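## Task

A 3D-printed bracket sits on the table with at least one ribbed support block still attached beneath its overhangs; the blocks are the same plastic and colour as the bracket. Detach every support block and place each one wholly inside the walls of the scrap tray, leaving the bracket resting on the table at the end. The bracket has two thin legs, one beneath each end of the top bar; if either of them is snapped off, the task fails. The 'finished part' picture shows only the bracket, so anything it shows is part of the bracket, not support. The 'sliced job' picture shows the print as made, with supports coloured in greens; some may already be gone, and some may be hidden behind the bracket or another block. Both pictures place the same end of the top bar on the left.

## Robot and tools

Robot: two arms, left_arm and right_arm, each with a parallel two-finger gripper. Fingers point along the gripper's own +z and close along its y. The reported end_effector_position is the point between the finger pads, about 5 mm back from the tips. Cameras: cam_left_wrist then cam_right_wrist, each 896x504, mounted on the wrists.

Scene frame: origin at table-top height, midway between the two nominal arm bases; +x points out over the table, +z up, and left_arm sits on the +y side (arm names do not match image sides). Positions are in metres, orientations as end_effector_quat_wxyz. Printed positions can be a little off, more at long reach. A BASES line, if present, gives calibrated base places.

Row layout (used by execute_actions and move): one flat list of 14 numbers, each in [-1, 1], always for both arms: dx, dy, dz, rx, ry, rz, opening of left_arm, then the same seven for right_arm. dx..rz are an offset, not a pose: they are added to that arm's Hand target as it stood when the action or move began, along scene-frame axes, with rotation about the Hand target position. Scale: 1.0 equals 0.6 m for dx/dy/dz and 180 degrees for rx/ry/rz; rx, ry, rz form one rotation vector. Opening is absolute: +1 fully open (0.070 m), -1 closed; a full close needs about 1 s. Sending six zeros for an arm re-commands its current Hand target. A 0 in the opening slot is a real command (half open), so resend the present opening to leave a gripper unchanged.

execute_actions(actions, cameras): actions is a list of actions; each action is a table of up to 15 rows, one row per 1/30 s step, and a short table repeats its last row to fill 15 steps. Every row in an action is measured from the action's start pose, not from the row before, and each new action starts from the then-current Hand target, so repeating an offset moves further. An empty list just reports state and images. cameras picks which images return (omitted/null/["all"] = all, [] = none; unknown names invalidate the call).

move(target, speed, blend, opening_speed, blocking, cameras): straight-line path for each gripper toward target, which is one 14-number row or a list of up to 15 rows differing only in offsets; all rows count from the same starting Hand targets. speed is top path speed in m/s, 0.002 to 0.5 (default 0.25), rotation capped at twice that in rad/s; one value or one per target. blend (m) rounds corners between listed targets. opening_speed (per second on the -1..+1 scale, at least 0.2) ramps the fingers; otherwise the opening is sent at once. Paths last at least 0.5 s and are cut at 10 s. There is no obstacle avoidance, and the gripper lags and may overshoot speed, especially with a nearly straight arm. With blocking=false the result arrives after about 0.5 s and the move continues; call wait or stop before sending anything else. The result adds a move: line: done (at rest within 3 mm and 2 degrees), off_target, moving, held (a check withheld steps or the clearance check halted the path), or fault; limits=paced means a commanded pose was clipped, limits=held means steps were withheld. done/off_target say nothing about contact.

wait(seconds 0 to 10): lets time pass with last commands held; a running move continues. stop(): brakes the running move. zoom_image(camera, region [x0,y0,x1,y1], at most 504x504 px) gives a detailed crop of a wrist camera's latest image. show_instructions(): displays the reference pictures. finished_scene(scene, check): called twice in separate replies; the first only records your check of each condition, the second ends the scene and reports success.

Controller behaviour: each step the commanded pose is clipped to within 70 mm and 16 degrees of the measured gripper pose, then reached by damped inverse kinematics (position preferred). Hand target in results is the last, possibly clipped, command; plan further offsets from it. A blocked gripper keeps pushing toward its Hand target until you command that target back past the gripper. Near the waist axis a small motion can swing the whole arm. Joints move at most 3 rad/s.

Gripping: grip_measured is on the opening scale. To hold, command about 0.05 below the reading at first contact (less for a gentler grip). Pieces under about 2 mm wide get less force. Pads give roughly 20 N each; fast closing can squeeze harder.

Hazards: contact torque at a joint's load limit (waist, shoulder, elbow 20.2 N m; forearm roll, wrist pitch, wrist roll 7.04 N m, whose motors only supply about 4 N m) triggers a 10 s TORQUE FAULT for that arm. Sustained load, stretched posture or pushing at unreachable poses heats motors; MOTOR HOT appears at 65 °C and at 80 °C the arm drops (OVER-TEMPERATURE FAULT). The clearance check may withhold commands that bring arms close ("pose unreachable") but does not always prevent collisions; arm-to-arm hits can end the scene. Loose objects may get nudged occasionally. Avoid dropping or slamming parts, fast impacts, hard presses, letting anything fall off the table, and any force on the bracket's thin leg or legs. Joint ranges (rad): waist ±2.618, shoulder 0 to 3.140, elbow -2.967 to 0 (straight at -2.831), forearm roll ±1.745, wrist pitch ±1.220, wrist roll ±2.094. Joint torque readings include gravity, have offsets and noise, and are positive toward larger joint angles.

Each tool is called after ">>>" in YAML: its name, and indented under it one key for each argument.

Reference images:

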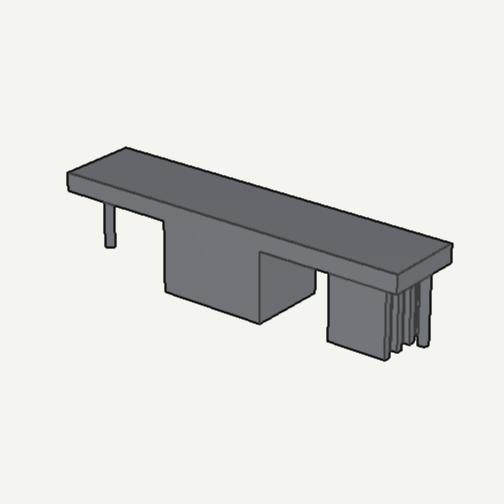

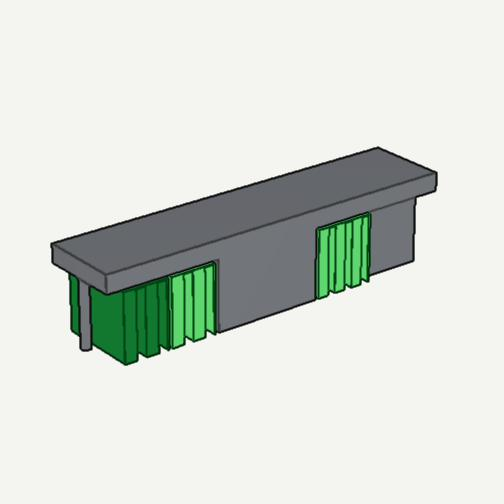

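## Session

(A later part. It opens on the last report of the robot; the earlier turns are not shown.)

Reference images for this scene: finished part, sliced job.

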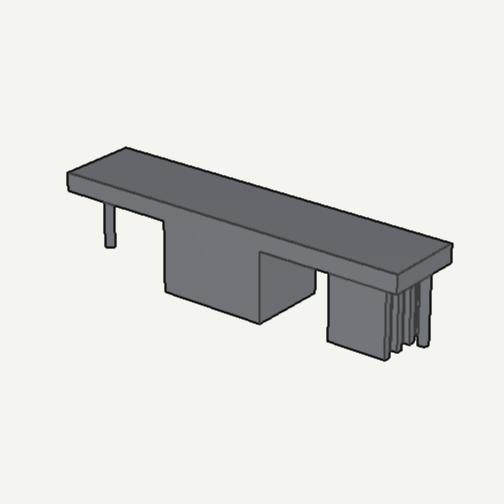

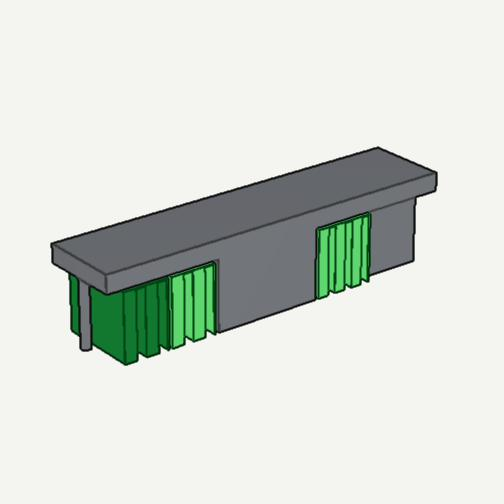

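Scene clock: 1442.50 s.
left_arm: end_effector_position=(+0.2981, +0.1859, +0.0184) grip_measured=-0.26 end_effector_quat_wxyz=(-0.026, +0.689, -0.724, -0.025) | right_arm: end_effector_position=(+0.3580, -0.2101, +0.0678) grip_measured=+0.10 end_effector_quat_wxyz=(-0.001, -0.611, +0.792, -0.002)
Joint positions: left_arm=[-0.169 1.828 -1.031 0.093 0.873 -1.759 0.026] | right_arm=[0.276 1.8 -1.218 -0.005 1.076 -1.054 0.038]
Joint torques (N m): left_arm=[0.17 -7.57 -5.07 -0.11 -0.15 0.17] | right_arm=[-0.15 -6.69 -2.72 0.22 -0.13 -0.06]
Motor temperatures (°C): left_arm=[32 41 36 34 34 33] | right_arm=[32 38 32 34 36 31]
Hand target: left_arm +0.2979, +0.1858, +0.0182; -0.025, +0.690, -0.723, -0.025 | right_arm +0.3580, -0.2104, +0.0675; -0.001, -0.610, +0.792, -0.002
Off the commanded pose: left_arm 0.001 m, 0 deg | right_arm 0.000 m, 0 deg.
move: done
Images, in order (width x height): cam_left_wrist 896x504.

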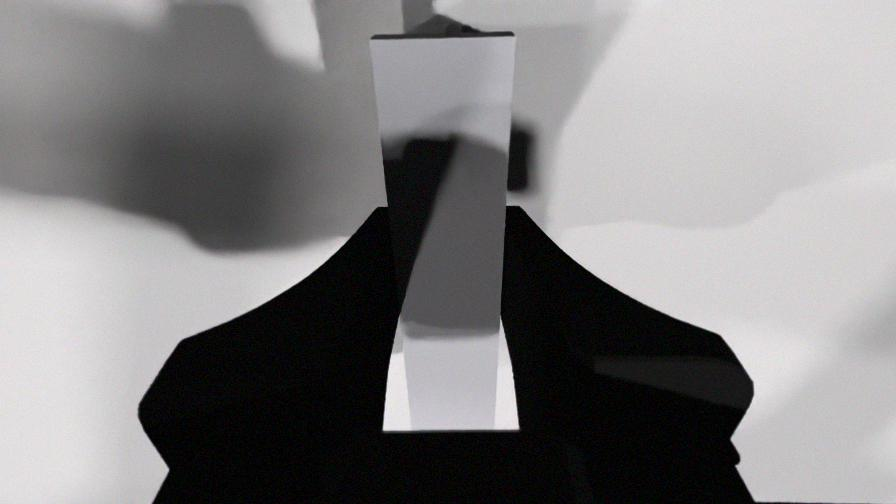

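>>> move:
  target: [0,0,0,-0.0167,0.0008,0,-0.30,0,0,0,0,0,0,0.1]
  speed: 0.05
  opening_speed: 0.3
  cameras: ["cam_left_wrist"]

>>> zoom_image:
  camera: "cam_left_wrist"
  region: [340, 0, 560, 220]

Scene clock: 1494.53 s.
left_arm: end_effector_position=(+0.2976, +0.1856, +0.0180) grip_measured=-0.26 end_effector_quat_wxyz=(-0.006, +0.690, -0.724, -0.007) | right_arm: end_effector_position=(+0.3580, -0.2101, +0.0678) grip_measured=+0.10 end_effector_quat_wxyz=(-0.001, -0.611, +0.792, -0.002)
Joint positions: left_arm=[-0.131 1.824 -1.025 0.022 0.863 -1.676 0.026] | right_arm=[0.276 1.8 -1.218 -0.005 1.076 -1.054 0.038]
Joint torques (N m): left_arm=[0.37 -7.88 -4.07 0.11 -0.2 0.03] | right_arm=[-0.02 -6.7 -2.74 0.19 -0.13 -0.06]
Motor temperatures (°C): left_arm=[32 40 35 34 34 33] | right_arm=[32 38 32 34 36 31]
Hand target: left_arm +0.2977, +0.1856, +0.0180; -0.006, +0.690, -0.724, -0.007 | right_arm +0.3580, -0.2104, +0.0675; -0.001, -0.610, +0.792, -0.002
Off the commanded pose: left_arm 0.000 m, 0 deg | right_arm 0.000 m, 0 deg.
move: done
Images, in order (width x height): cam_left_wrist 896x504.

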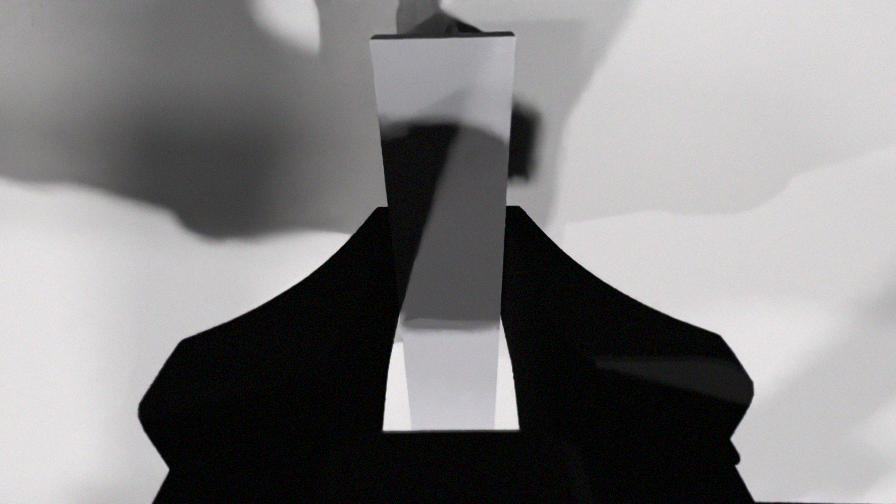

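Scaled by 2.291 from the camera's 896x504 image, which has a finer 1280x720 frame.

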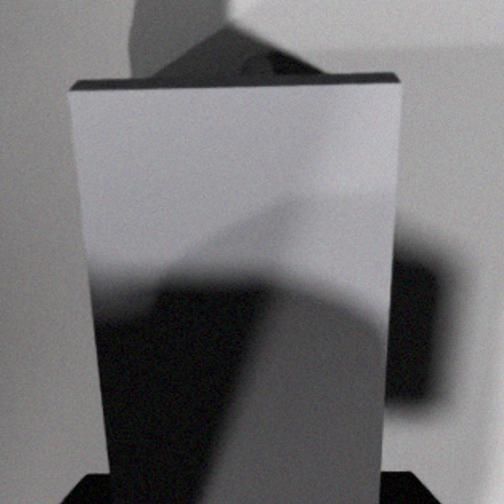

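>>> move:
  target: [0,0,-0.005,0,0,0,-0.275,0,0,0,0,0,0,0.1]
  speed: 0.02
  opening_speed: 0.3
  cameras: ["cam_left_wrist"]

>>> zoom_image:
  camera: "cam_left_wrist"
  region: [340, 0, 560, 220]

Scene clock: 1498.47 s.
left_arm: end_effector_position=(+0.2978, +0.1857, +0.0153) grip_measured=-0.26 end_effector_quat_wxyz=(-0.006, +0.690, -0.724, -0.006) | right_arm: end_effector_position=(+0.3580, -0.2101, +0.0678) grip_measured=+0.10 end_effector_quat_wxyz=(-0.001, -0.611, +0.792, -0.002)
Joint positions: left_arm=[-0.131 1.829 -1.02 0.023 0.852 -1.676 0.026] | right_arm=[0.276 1.8 -1.218 -0.005 1.076 -1.054 0.038]
Joint torques (N m): left_arm=[-0.61 -5.54 -4.03 0.11 -0.19 0.03] | right_arm=[0.09 -6.7 -2.76 0.18 -0.13 -0.06]
Motor temperatures (°C): left_arm=[32 41 35 34 34 33] | right_arm=[32 38 32 34 36 31]
Hand target: left_arm +0.2977, +0.1856, +0.0150; -0.006, +0.690, -0.724, -0.006 | right_arm +0.3580, -0.2104, +0.0675; -0.001, -0.610, +0.792, -0.002
Off the commanded pose: left_arm 0.000 m, 0 deg | right_arm 0.000 m, 0 deg.
move: done
Images, in order (width x height): cam_left_wrist 896x504.

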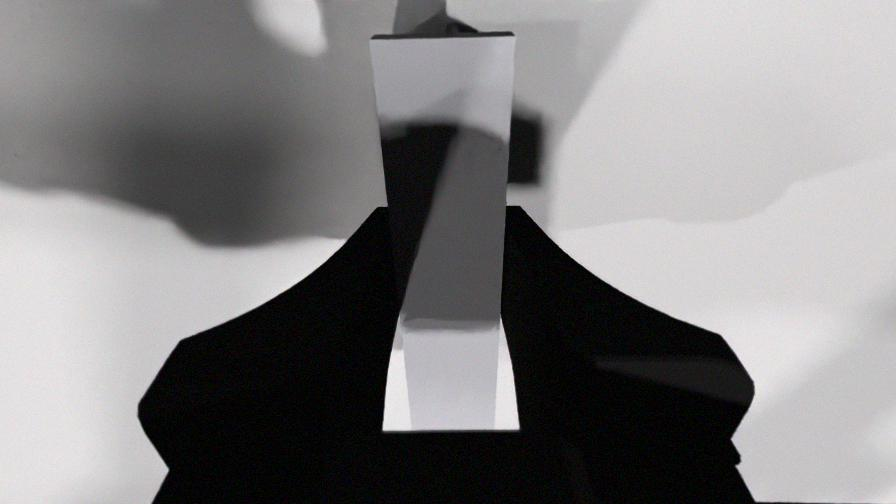

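Scaled by 2.291 from the camera's 896x504 image, which has a finer 1280x720 frame.

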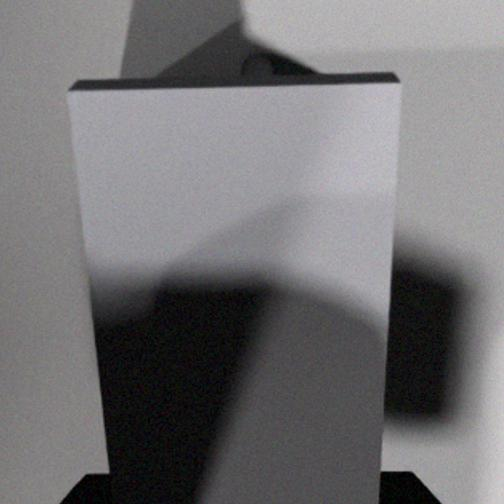

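>>> move:
  target: [0,0,-0.0025,0,0,0,-0.275,0,0,0,0,0,0,0.1]
  speed: 0.02
  opening_speed: 0.3
  cameras: ["cam_left_wrist"]

>>> zoom_image:
  camera: "cam_left_wrist"
  region: [340, 0, 560, 220]

>>> zoom_image:
  camera: "cam_left_wrist"
  region: [360, 260, 560, 460]

Scene clock: 1506.90 s.
left_arm: end_effector_position=(+0.2980, +0.1856, +0.0138) grip_measured=-0.26 end_effector_quat_wxyz=(-0.006, +0.690, -0.724, -0.006) | right_arm: end_effector_position=(+0.3580, -0.2101, +0.0678) grip_measured=+0.10 end_effector_quat_wxyz=(-0.001, -0.611, +0.792, -0.002)
Joint positions: left_arm=[-0.131 1.833 -1.018 0.023 0.846 -1.676 0.026] | right_arm=[0.276 1.8 -1.218 -0.005 1.076 -1.054 0.038]
Joint torques (N m): left_arm=[-0.46 -5.02 -3.54 0.08 -0.24 0.03] | right_arm=[0.19 -6.7 -2.77 0.16 -0.12 -0.06]
Motor temperatures (°C): left_arm=[32 40 35 34 34 33] | right_arm=[32 38 32 34 36 31]
Hand target: left_arm +0.2977, +0.1855, +0.0135; -0.006, +0.690, -0.724, -0.006 | right_arm +0.3580, -0.2104, +0.0675; -0.001, -0.610, +0.792, -0.002
Off the commanded pose: left_arm 0.000 m, 0 deg | right_arm 0.000 m, 0 deg.
move: done
Images, in order (width x height): cam_left_wrist 896x504.

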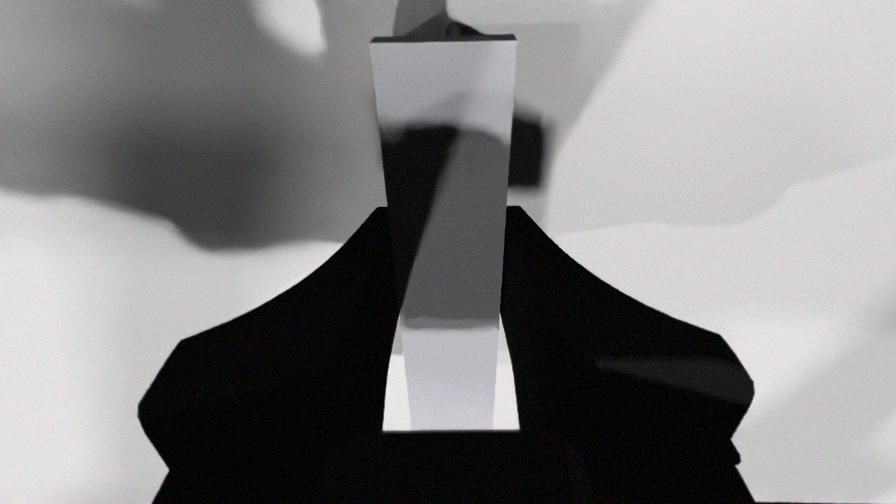

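Scaled by 2.291 from the camera's 896x504 image, which has a finer 1280x720 frame.

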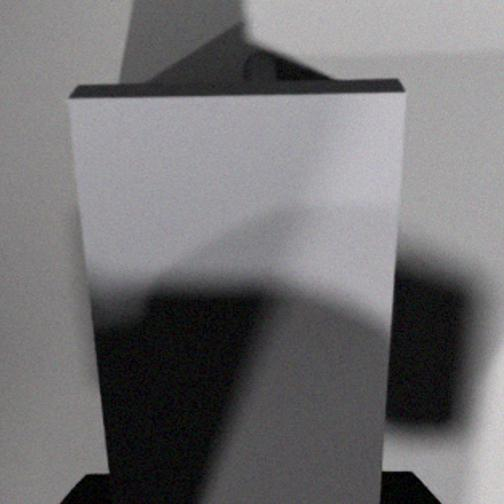

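Scaled by 2.520 from the camera's 896x504 image, which has a finer 1280x720 frame.

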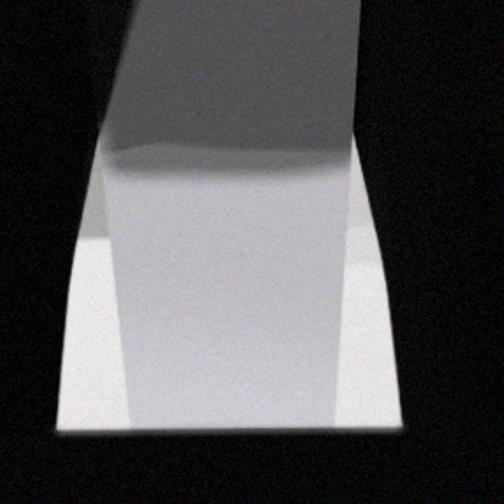

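>>> move:
  target: [0,0,-0.0025,0,0,0,-0.27,0,0,0,0,0,0,0.1]
  speed: 0.02
  opening_speed: 0.3
  cameras: ["cam_left_wrist"]

>>> zoom_image:
  camera: "cam_left_wrist"
  region: [340, 0, 560, 220]

>>> zoom_image:
  camera: "cam_left_wrist"
  region: [360, 260, 560, 460]

Scene clock: 1556.93 s.
left_arm: end_effector_position=(+0.2983, +0.1855, +0.0128) grip_measured=-0.26 end_effector_quat_wxyz=(-0.007, +0.690, -0.724, -0.005) | right_arm: end_effector_position=(+0.3580, -0.2101, +0.0678) grip_measured=+0.10 end_effector_quat_wxyz=(-0.001, -0.611, +0.792, -0.002)
Joint positions: left_arm=[-0.131 1.835 -1.017 0.023 0.84 -1.677 0.026] | right_arm=[0.276 1.8 -1.218 -0.005 1.076 -1.054 0.038]
Joint torques (N m): left_arm=[0.93 -3.15 -2.43 -0.04 -0.37 0.06] | right_arm=[0.46 -6.71 -2.81 0.11 -0.11 -0.05]
Motor temperatures (°C): left_arm=[32 41 35 34 34 33] | right_arm=[32 38 32 34 36 31]
Hand target: left_arm +0.2978, +0.1855, +0.0120; -0.006, +0.690, -0.724, -0.006 | right_arm +0.3580, -0.2104, +0.0675; -0.001, -0.610, +0.792, -0.002
Off the commanded pose: left_arm 0.001 m, 0 deg | right_arm 0.000 m, 0 deg.
move: done
Images, in order (width x height): cam_left_wrist 896x504.

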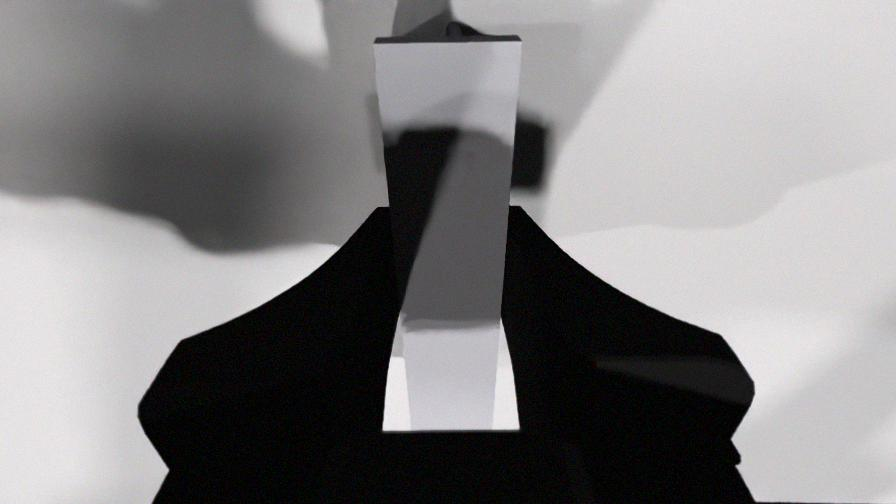

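Scaled by 2.291 from the camera's 896x504 image, which has a finer 1280x720 frame.

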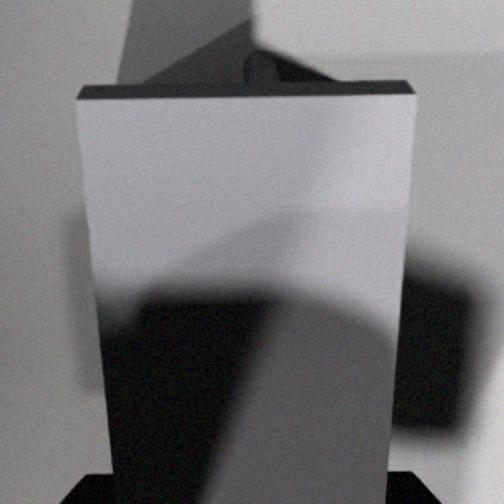

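Scaled by 2.520 from the camera's 896x504 image, which has a finer 1280x720 frame.

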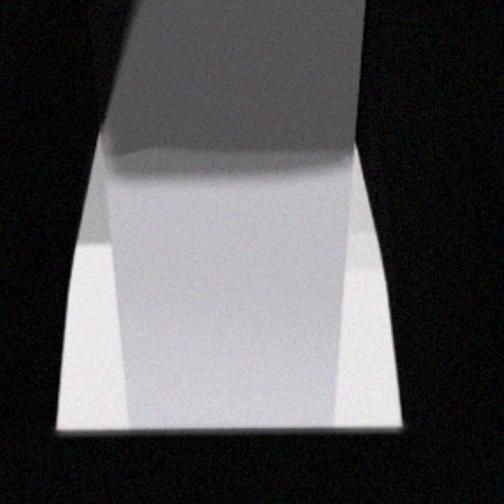

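>>> move:
  target:
    - [0,0,0.0015,0,0,0,-0.27,-0.0133,0,0.0875,0.0182,-0.0664,0.0005,0.1]
    - [0,0,0.0015,0,0,0,-0.27,-0.0717,0.0507,0.2208,0.1348,-0.1162,-0.2810,0.1]
    - [0,0,0.0015,0,0,0,-0.27,-0.1717,0.1673,0.1408,0.2302,-0.1452,-0.1804,0.1]
    - [0,0,0.0015,0,0,0,-0.27,-0.085,0.2473,0.1025,0.3467,-0.2128,-0.1651,0.1]
  speed: 0.2
  blend: 0.02

Scene clock: 1628.30 s.
left_arm: end_effector_position=(+0.2979, +0.1856, +0.0128) grip_measured=-0.26 end_effector_quat_wxyz=(-0.006, +0.690, -0.724, -0.006) | right_arm: end_effector_position=(+0.3047, -0.0582, +0.1309) grip_measured=+0.10 end_effector_quat_wxyz=(+0.548, -0.281, +0.757, +0.218)
Joint positions: left_arm=[-0.131 1.835 -1.017 0.023 0.842 -1.677 0.026] | right_arm=[0.718 1.458 -0.302 -0.046 -0.76 0.046 0.038]
Joint torques (N m): left_arm=[1.15 -7.92 -5.2 0.04 -0.08 0.18] | right_arm=[-0.67 -4.63 -2.32 0.07 -0.57 0.05]
Motor temperatures (°C): left_arm=[32 41 35 34 34 33] | right_arm=[32 37 32 34 36 31]
Hand target: left_arm +0.2977, +0.1855, +0.0129; -0.006, +0.690, -0.724, -0.006 | right_arm +0.3048, -0.0584, +0.1311; +0.548, -0.281, +0.757, +0.218
Off the commanded pose: left_arm 0.000 m, 0 deg | right_arm 0.005 m, 1 deg.
move: off_target (right_arm)

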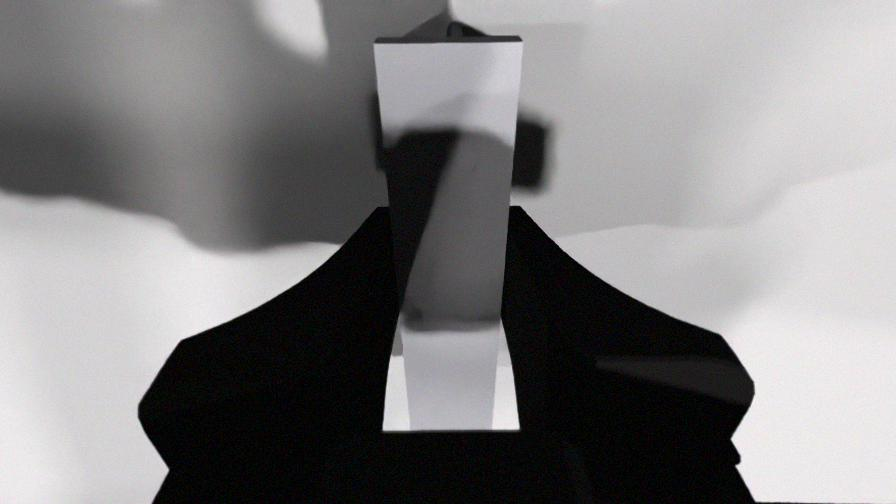

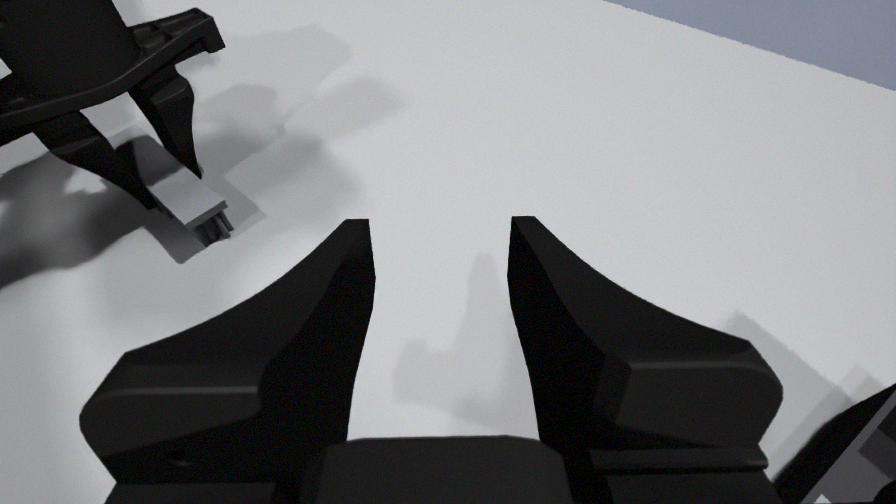

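>>> zoom_image:
  camera: "cam_right_wrist"
  region: [80, 100, 300, 280]

Scaled by 2.291 from the camera's 896x504 image, which has a finer 1280x720 frame.

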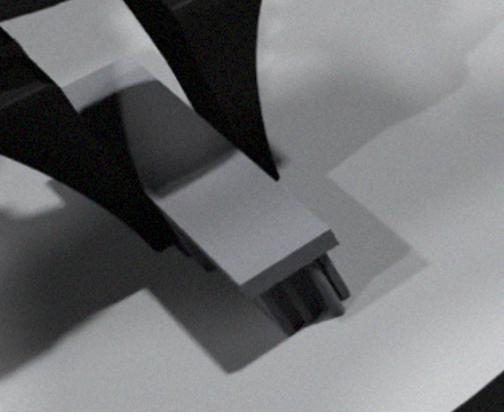

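>>> zoom_image:
  camera: "cam_right_wrist"
  region: [150, 170, 270, 270]

Scaled by 4.200 from the camera's 896x504 image, which has a finer 1280x720 frame.

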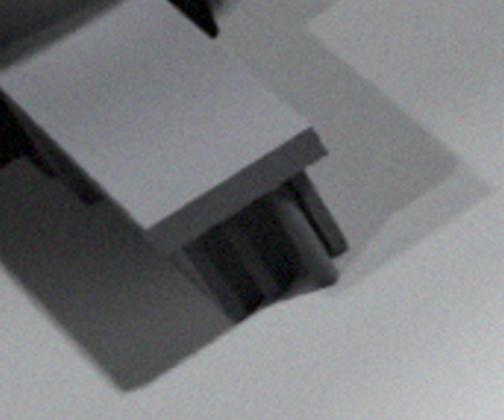

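>>> move:
  target: [0,0,0,0.0111,-0.0005,0,-0.27,0,0,0,0,0,0,0.1]
  speed: 0.03
  cameras: ["cam_left_wrist", "cam_right_wrist"]

>>> zoom_image:
  camera: "cam_left_wrist"
  region: [340, 0, 560, 220]

>>> zoom_image:
  camera: "cam_left_wrist"
  region: [360, 260, 560, 460]

>>> zoom_image:
  camera: "cam_right_wrist"
  region: [150, 170, 270, 270]

Scene clock: 1708.60 s.
left_arm: end_effector_position=(+0.2980, +0.1858, +0.0132) grip_measured=-0.26 end_effector_quat_wxyz=(-0.019, +0.690, -0.723, -0.018) | right_arm: end_effector_position=(+0.3047, -0.0582, +0.1312) grip_measured=+0.10 end_effector_quat_wxyz=(+0.548, -0.281, +0.757, +0.218)
Joint positions: left_arm=[-0.156 1.837 -1.02 0.071 0.849 -1.734 0.026] | right_arm=[0.718 1.457 -0.302 -0.046 -0.76 0.046 0.039]
Joint torques (N m): left_arm=[-0.27 -5.17 -4.69 -0.03 -0.07 0.19] | right_arm=[-0.8 -5.31 -3.22 0.16 -0.62 -0.08]
Motor temperatures (°C): left_arm=[32 42 36 34 34 33] | right_arm=[32 36 32 34 38 31]
Hand target: left_arm +0.2979, +0.1857, +0.0130; -0.019, +0.690, -0.724, -0.019 | right_arm +0.3048, -0.0584, +0.1311; +0.548, -0.281, +0.757, +0.218
Off the commanded pose: left_arm 0.000 m, 0 deg | right_arm 0.000 m, 0 deg.
move: done

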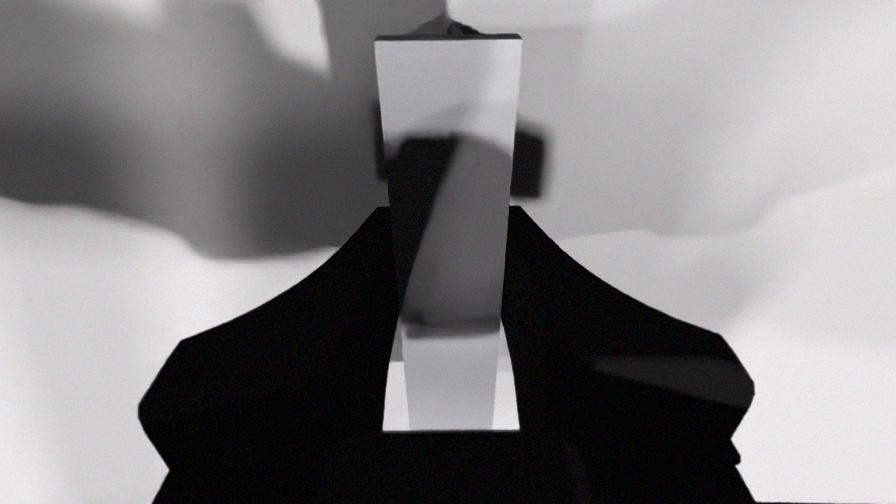

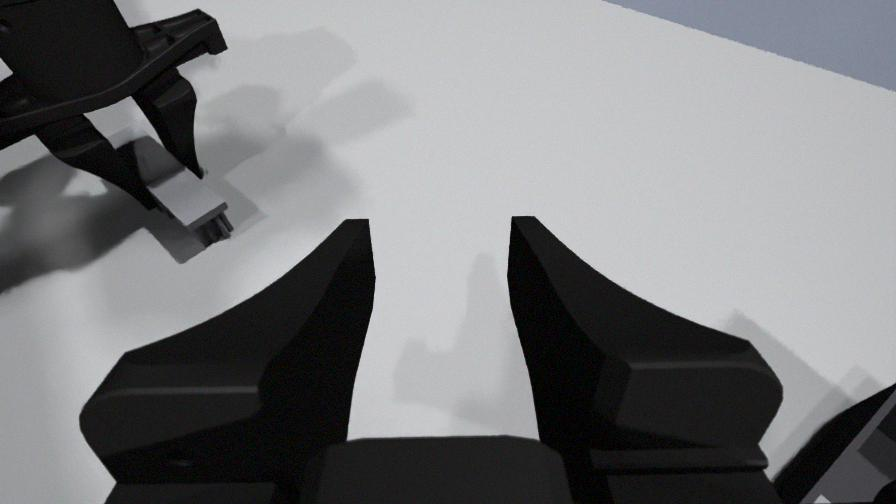

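Scaled by 2.291 from the camera's 896x504 image, which has a finer 1280x720 frame.

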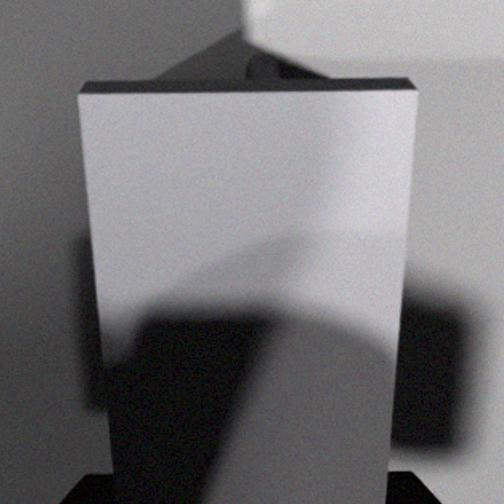

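Scaled by 2.520 from the camera's 896x504 image, which has a finer 1280x720 frame.

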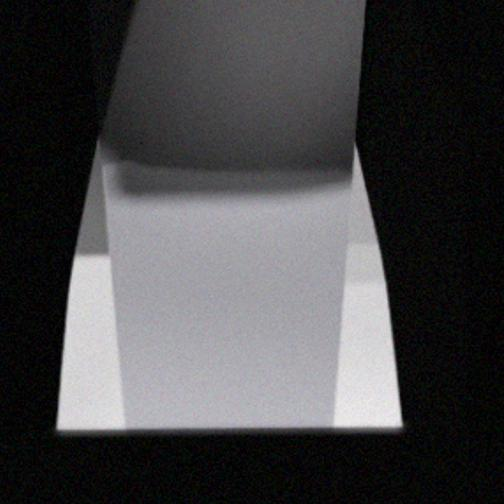

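Scaled by 4.200 from the camera's 896x504 image, which has a finer 1280x720 frame.

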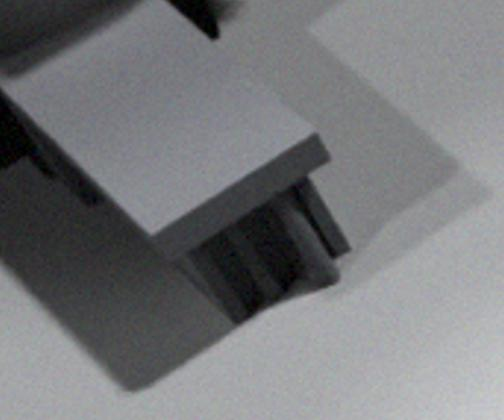

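>>> move:
  target: [0,0,-0.0005,-0.0061,0.0003,0,-0.27,0,0,0,0,0,0,0.1]
  speed: 0.03
  cameras: ["cam_left_wrist"]

>>> move:
  target: [0,0,0,0,0,0,-0.2,0,0,0,0,0,0,0.1]
  opening_speed: 0.2
  cameras: ["cam_left_wrist", "cam_right_wrist"]

>>> zoom_image:
  camera: "cam_left_wrist"
  region: [340, 0, 560, 220]

>>> zoom_image:
  camera: "cam_left_wrist"
  region: [360, 260, 560, 460]

>>> zoom_image:
  camera: "cam_right_wrist"
  region: [150, 170, 270, 270]

Scene clock: 1721.97 s.
left_arm: end_effector_position=(+0.2977, +0.1855, +0.0124) grip_measured=-0.26 end_effector_quat_wxyz=(-0.011, +0.689, -0.724, -0.012) | right_arm: end_effector_position=(+0.3047, -0.0582, +0.1312) grip_measured=+0.10 end_effector_quat_wxyz=(+0.548, -0.281, +0.757, +0.218)
Joint positions: left_arm=[-0.143 1.837 -1.019 0.045 0.845 -1.702 0.026] | right_arm=[0.718 1.457 -0.302 -0.046 -0.76 0.046 0.038]
Joint torques (N m): left_arm=[0.8 -7.98 -3.93 -0.04 -0.21 0.04] | right_arm=[-0.65 -5.3 -3.74 0.14 -0.62 -0.07]
Motor temperatures (°C): left_arm=[32 41 35 34 34 33] | right_arm=[32 36 32 34 38 31]
Hand target: left_arm +0.2978, +0.1856, +0.0127; -0.012, +0.690, -0.724, -0.012 | right_arm +0.3048, -0.0583, +0.1311; +0.548, -0.281, +0.757, +0.218
Off the commanded pose: left_arm 0.000 m, 0 deg | right_arm 0.000 m, 0 deg.
move: done
Images, in order (width x height): cam_left_wrist 896x504.

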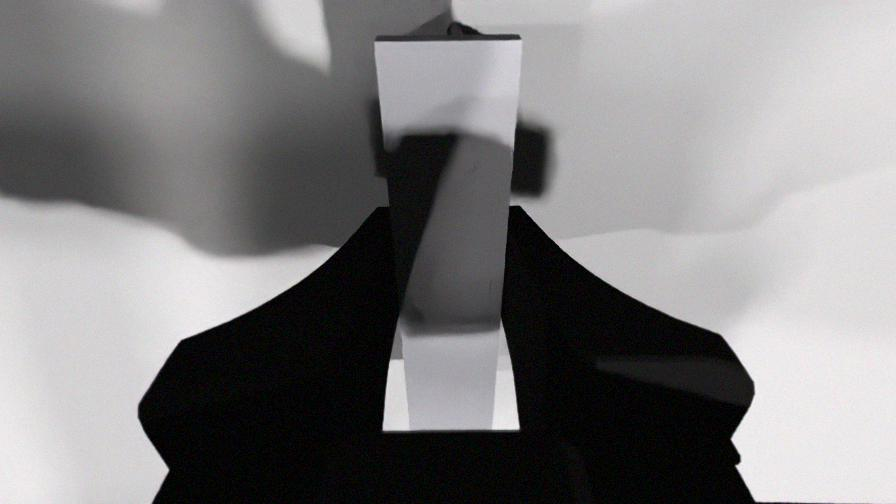

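Scene clock: 1722.67 s.
left_arm: end_effector_position=(+0.2978, +0.1855, +0.0127) grip_measured=-0.20 end_effector_quat_wxyz=(-0.012, +0.689, -0.724, -0.012) | right_arm: end_effector_position=(+0.3047, -0.0582, +0.1312) grip_measured=+0.10 end_effector_quat_wxyz=(+0.548, -0.281, +0.757, +0.218)
Joint positions: left_arm=[-0.143 1.837 -1.019 0.045 0.845 -1.702 0.028] | right_arm=[0.718 1.457 -0.302 -0.046 -0.76 0.046 0.038]
Joint torques (N m): left_arm=[0.17 -7.83 -4.02 0.05 -0.2 0.03] | right_arm=[-0.67 -5.3 -3.72 0.13 -0.63 -0.08]
Motor temperatures (°C): left_arm=[32 41 35 34 34 33] | right_arm=[32 36 32 34 38 31]
Hand target: left_arm +0.2978, +0.1856, +0.0127; -0.012, +0.690, -0.724, -0.012 | right_arm +0.3048, -0.0583, +0.1311; +0.548, -0.281, +0.757, +0.218
Off the commanded pose: left_arm 0.000 m, 0 deg | right_arm 0.000 m, 0 deg.
move: done

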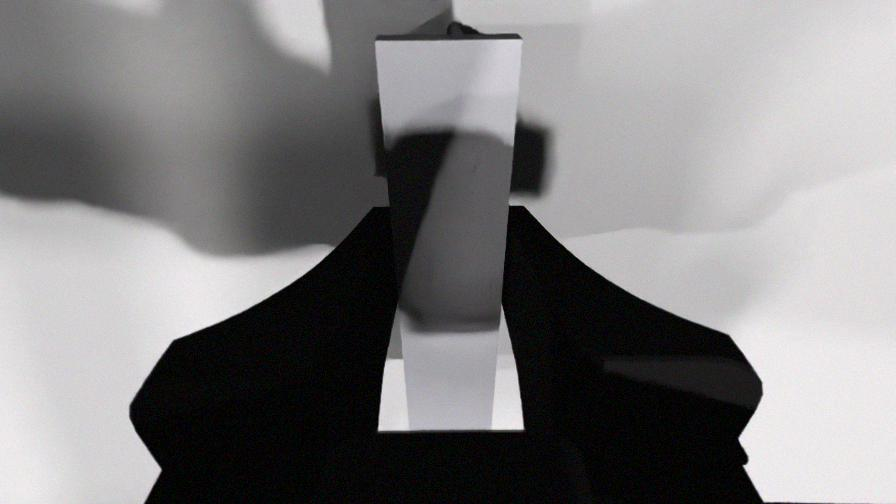

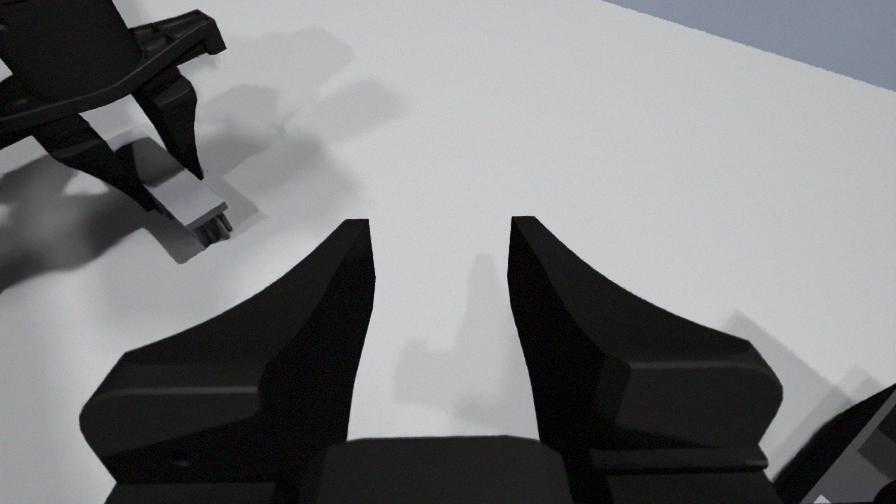

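Scaled by 2.291 from the camera's 896x504 image, which has a finer 1280x720 frame.

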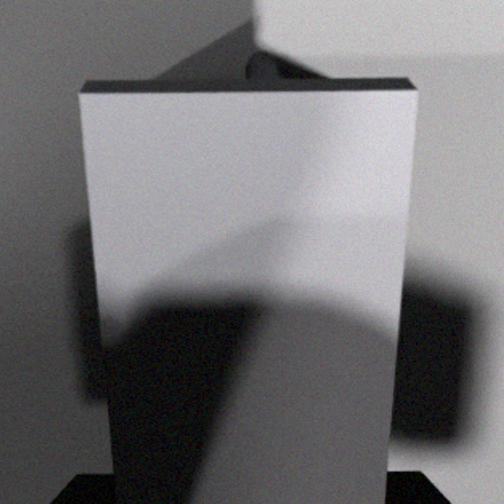

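Scaled by 2.520 from the camera's 896x504 image, which has a finer 1280x720 frame.

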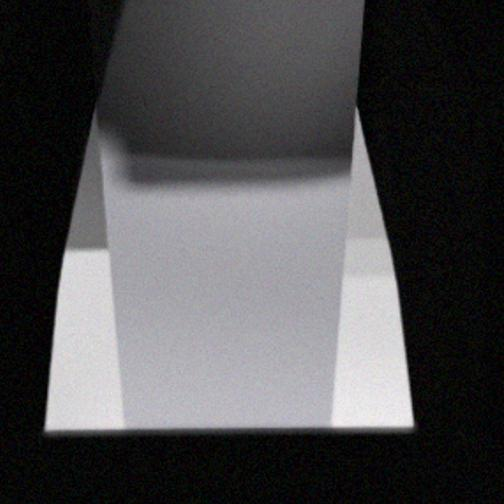

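Scaled by 4.200 from the camera's 896x504 image, which has a finer 1280x720 frame.

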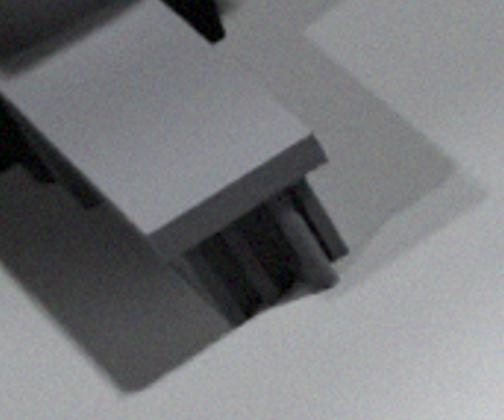

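>>> move:
  target: [0,0,0,0,0,0,0.2,0,0,0,0,0,0,0.1]
  opening_speed: 0.5
  cameras: ["cam_left_wrist"]

Scene clock: 1747.30 s.
left_arm: end_effector_position=(+0.2978, +0.1855, +0.0127) grip_measured=+0.20 end_effector_quat_wxyz=(-0.012, +0.689, -0.724, -0.012) | right_arm: end_effector_position=(+0.3047, -0.0582, +0.1312) grip_measured=+0.10 end_effector_quat_wxyz=(+0.548, -0.281, +0.757, +0.218)
Joint positions: left_arm=[-0.143 1.837 -1.019 0.045 0.845 -1.702 0.042] | right_arm=[0.718 1.457 -0.302 -0.046 -0.76 0.046 0.038]
Joint torques (N m): left_arm=[-0.62 -7.83 -4.79 0.12 -0.07 0.03] | right_arm=[-0.53 -5.31 -3.71 0.11 -0.63 -0.07]
Motor temperatures (°C): left_arm=[32 42 35 34 34 33] | right_arm=[32 36 32 34 38 31]
Hand target: left_arm +0.2978, +0.1856, +0.0127; -0.012, +0.690, -0.724, -0.012 | right_arm +0.3048, -0.0583, +0.1311; +0.548, -0.281, +0.757, +0.218
Off the commanded pose: left_arm 0.000 m, 0 deg | right_arm 0.000 m, 0 deg.
move: done
Images, in order (width x height): cam_left_wrist 896x504.

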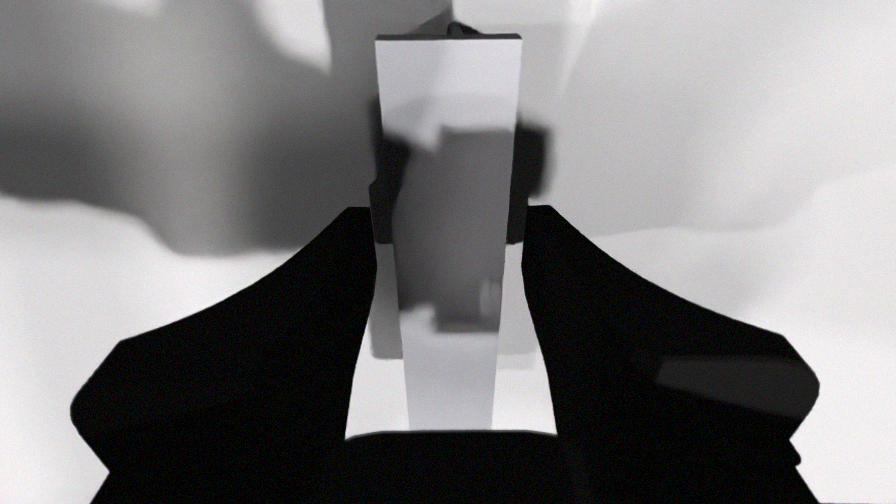

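>>> move:
  target:
    - [0,0,0.0917,0,0,0,0.2,0,0,0,0,0,0,0.1]
    - [0,-0.0026,0.1122,0,0.0085,-0.5,0.2,0,0,0,0,0,0,0.1]
    - [0,-0.0052,0.1122,0.0004,0.017,-0.9998,0.2,0,0,0,0,0,0,0.1]
  speed: 0.25
  blend: 0.01
  cameras: ["cam_left_wrist"]

Scene clock: 1768.87 s.
left_arm: end_effector_position=(+0.2974, +0.1836, +0.0800) grip_measured=+0.20 end_effector_quat_wxyz=(+0.000, +0.723, +0.690, +0.001) | right_arm: end_effector_position=(+0.3047, -0.0582, +0.1312) grip_measured=+0.10 end_effector_quat_wxyz=(+0.548, -0.281, +0.757, +0.218)
Joint positions: left_arm=[-0.127 1.713 -1.15 0.002 1.094 1.482 0.042] | right_arm=[0.718 1.457 -0.302 -0.046 -0.76 0.046 0.038]
Joint torques (N m): left_arm=[1.06 -5.11 -5.71 -0.29 -0.11 0.06] | right_arm=[-0.39 -5.28 -3.68 0.08 -0.64 -0.06]
Motor temperatures (°C): left_arm=[32 42 36 34 34 33] | right_arm=[32 36 32 34 38 31]
Hand target: left_arm +0.2972, +0.1835, +0.0799; +0.000, +0.723, +0.691, +0.001 | right_arm +0.3048, -0.0583, +0.1311; +0.548, -0.281, +0.757, +0.218
Off the commanded pose: left_arm 0.001 m, 0 deg | right_arm 0.000 m, 0 deg.
move: done
Images, in order (width x height): cam_left_wrist 896x504.

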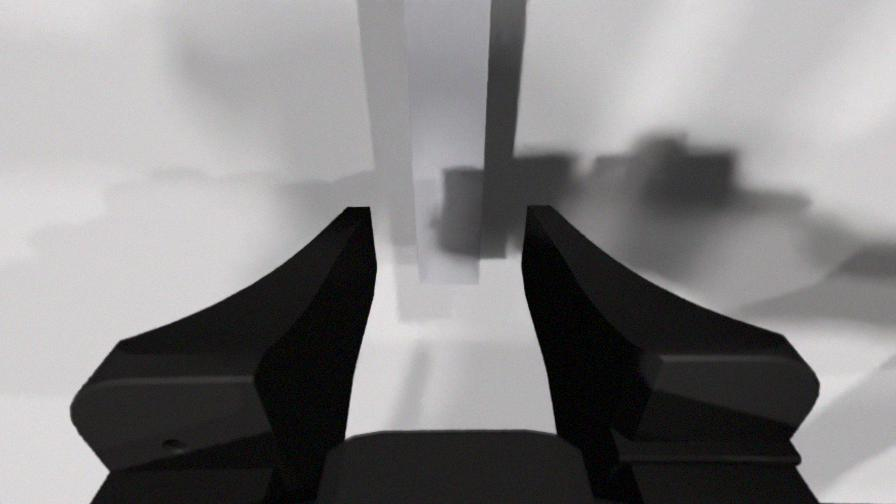

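>>> zoom_image:
  camera: "cam_left_wrist"
  region: [340, 0, 560, 300]

Scaled by 1.680 from the camera's 896x504 image, which has a finer 1280x720 frame.

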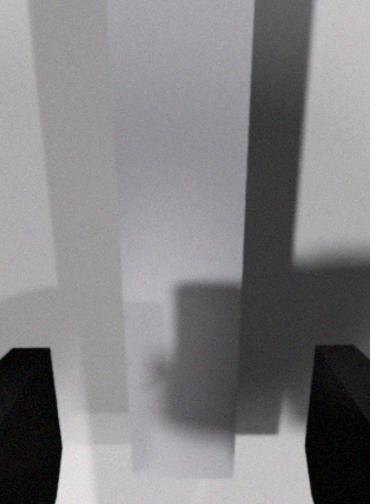

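>>> move:
  target: [0,0,-0.112,0,0,0,0.2,0,0,0,0,0,0,0.1]
  speed: 0.12
  cameras: ["cam_left_wrist"]

Scene clock: 1834.90 s.
left_arm: end_effector_position=(+0.2972, +0.1827, +0.0119) grip_measured=+0.20 end_effector_quat_wxyz=(-0.001, +0.724, +0.690, -0.001) | right_arm: end_effector_position=(+0.3047, -0.0582, +0.1312) grip_measured=+0.10 end_effector_quat_wxyz=(+0.548, -0.281, +0.757, +0.218)
Joint positions: left_arm=[-0.129 1.836 -1.014 0.001 0.839 1.482 0.042] | right_arm=[0.718 1.457 -0.302 -0.046 -0.76 0.046 0.038]
Joint torques (N m): left_arm=[-0.64 -7.84 -5.16 -0.31 -0.08 0.17] | right_arm=[-0.32 -5.3 -3.67 0.06 -0.64 -0.06]
Motor temperatures (°C): left_arm=[32 40 36 34 34 33] | right_arm=[32 36 32 34 38 31]
Hand target: left_arm +0.2977, +0.1823, +0.0128; +0.000, +0.724, +0.690, +0.000 | right_arm +0.3048, -0.0583, +0.1311; +0.548, -0.281, +0.757, +0.218
Off the commanded pose: left_arm 0.001 m, 0 deg | right_arm 0.000 m, 0 deg.
move: done
Images, in order (width x height): cam_left_wrist 896x504.

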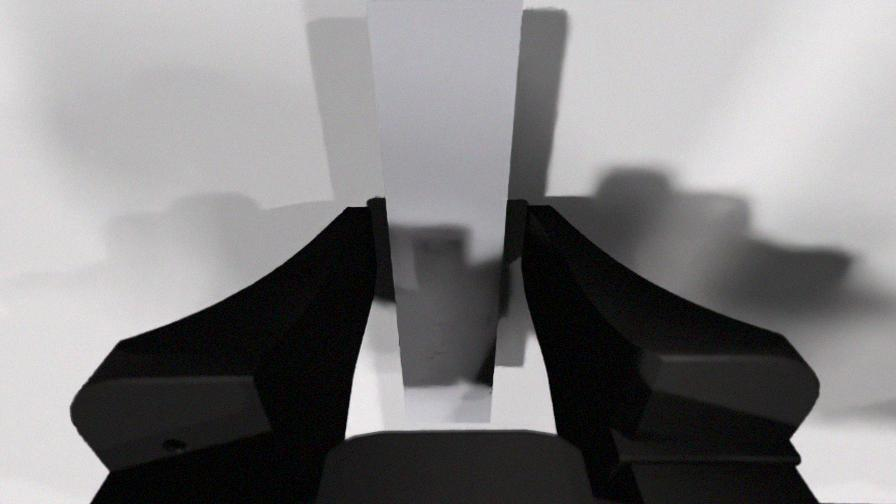

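>>> zoom_image:
  camera: "cam_left_wrist"
  region: [340, 180, 560, 440]

Scaled by 1.938 from the camera's 896x504 image, which has a finer 1280x720 frame.

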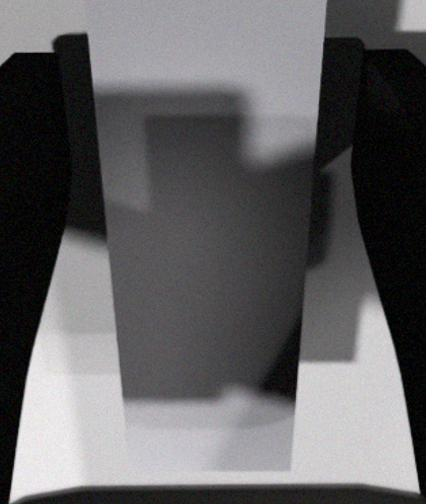

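>>> move:
  target: [0,-0.0045,0,0,0,0,0.2,0,0,0,0,0,0,0.1]
  speed: 0.05
  cameras: []

>>> move:
  target: [0,0,0,0,0,0,-0.35,0,0,0,0,0,0,0.1]
  opening_speed: 0.3
  cameras: ["cam_left_wrist"]

>>> zoom_image:
  camera: "cam_left_wrist"
  region: [340, 180, 560, 440]

>>> zoom_image:
  camera: "cam_left_wrist"
  region: [340, 0, 560, 220]

Scene clock: 1852.37 s.
left_arm: end_effector_position=(+0.2977, +0.1797, +0.0128) grip_measured=+0.20 end_effector_quat_wxyz=(+0.000, +0.724, +0.690, +0.000) | right_arm: end_effector_position=(+0.3047, -0.0582, +0.1312) grip_measured=+0.10 end_effector_quat_wxyz=(+0.548, -0.281, +0.757, +0.218)
Joint positions: left_arm=[-0.138 1.835 -1.017 0 0.839 1.475 0.042] | right_arm=[0.718 1.457 -0.302 -0.046 -0.76 0.046 0.039]
Joint torques (N m): left_arm=[-0.42 -5.58 -5.12 -0.05 -0.08 0.05] | right_arm=[-0.2 -5.27 -3.62 0.03 -0.64 -0.05]
Motor temperatures (°C): left_arm=[32 41 36 34 34 33] | right_arm=[32 36 32 34 38 31]
Hand target: left_arm +0.2978, +0.1796, +0.0128; +0.000, +0.724, +0.690, +0.000 | right_arm +0.3048, -0.0583, +0.1311; +0.548, -0.281, +0.757, +0.218
Off the commanded pose: left_arm 0.000 m, 0 deg | right_arm 0.000 m, 0 deg.
move: done
No camera images: "cameras" was empty.

Scene clock: 1854.40 s.
left_arm: end_effector_position=(+0.2977, +0.1797, +0.0128) grip_measured=-0.26 end_effector_quat_wxyz=(+0.000, +0.724, +0.690, +0.000) | right_arm: end_effector_position=(+0.3047, -0.0582, +0.1312) grip_measured=+0.10 end_effector_quat_wxyz=(+0.548, -0.281, +0.757, +0.218)
Joint positions: left_arm=[-0.138 1.835 -1.017 0 0.839 1.475 0.026] | right_arm=[0.718 1.457 -0.302 -0.046 -0.76 0.046 0.039]
Joint torques (N m): left_arm=[0.58 -5.54 -4.97 -0.05 -0.13 0.14] | right_arm=[-0.14 -5.28 -3.64 0.02 -0.65 -0.05]
Motor temperatures (°C): left_arm=[32 41 36 34 34 33] | right_arm=[32 36 32 34 38 31]
Hand target: left_arm +0.2978, +0.1796, +0.0128; +0.000, +0.724, +0.690, +0.000 | right_arm +0.3048, -0.0583, +0.1311; +0.548, -0.281, +0.757, +0.218
Off the commanded pose: left_arm 0.000 m, 0 deg | right_arm 0.000 m, 0 deg.
move: done
Images, in order (width x height): cam_left_wrist 896x504.

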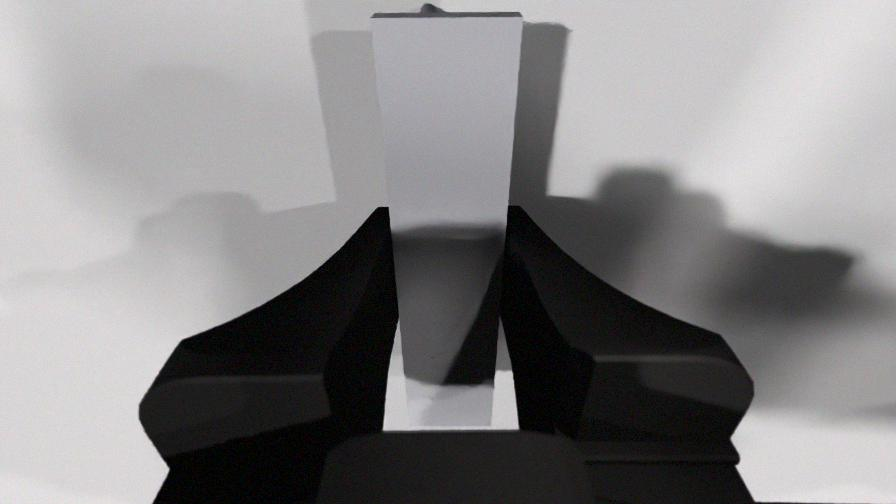

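Scaled by 1.938 from the camera's 896x504 image, which has a finer 1280x720 frame.

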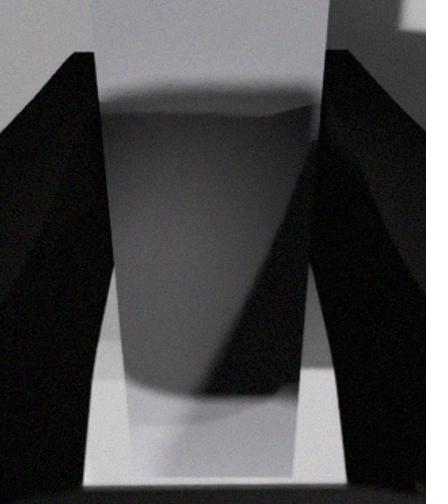

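Scaled by 2.291 from the camera's 896x504 image, which has a finer 1280x720 frame.

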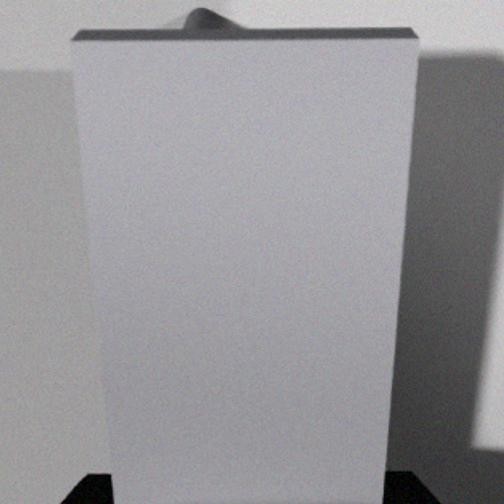

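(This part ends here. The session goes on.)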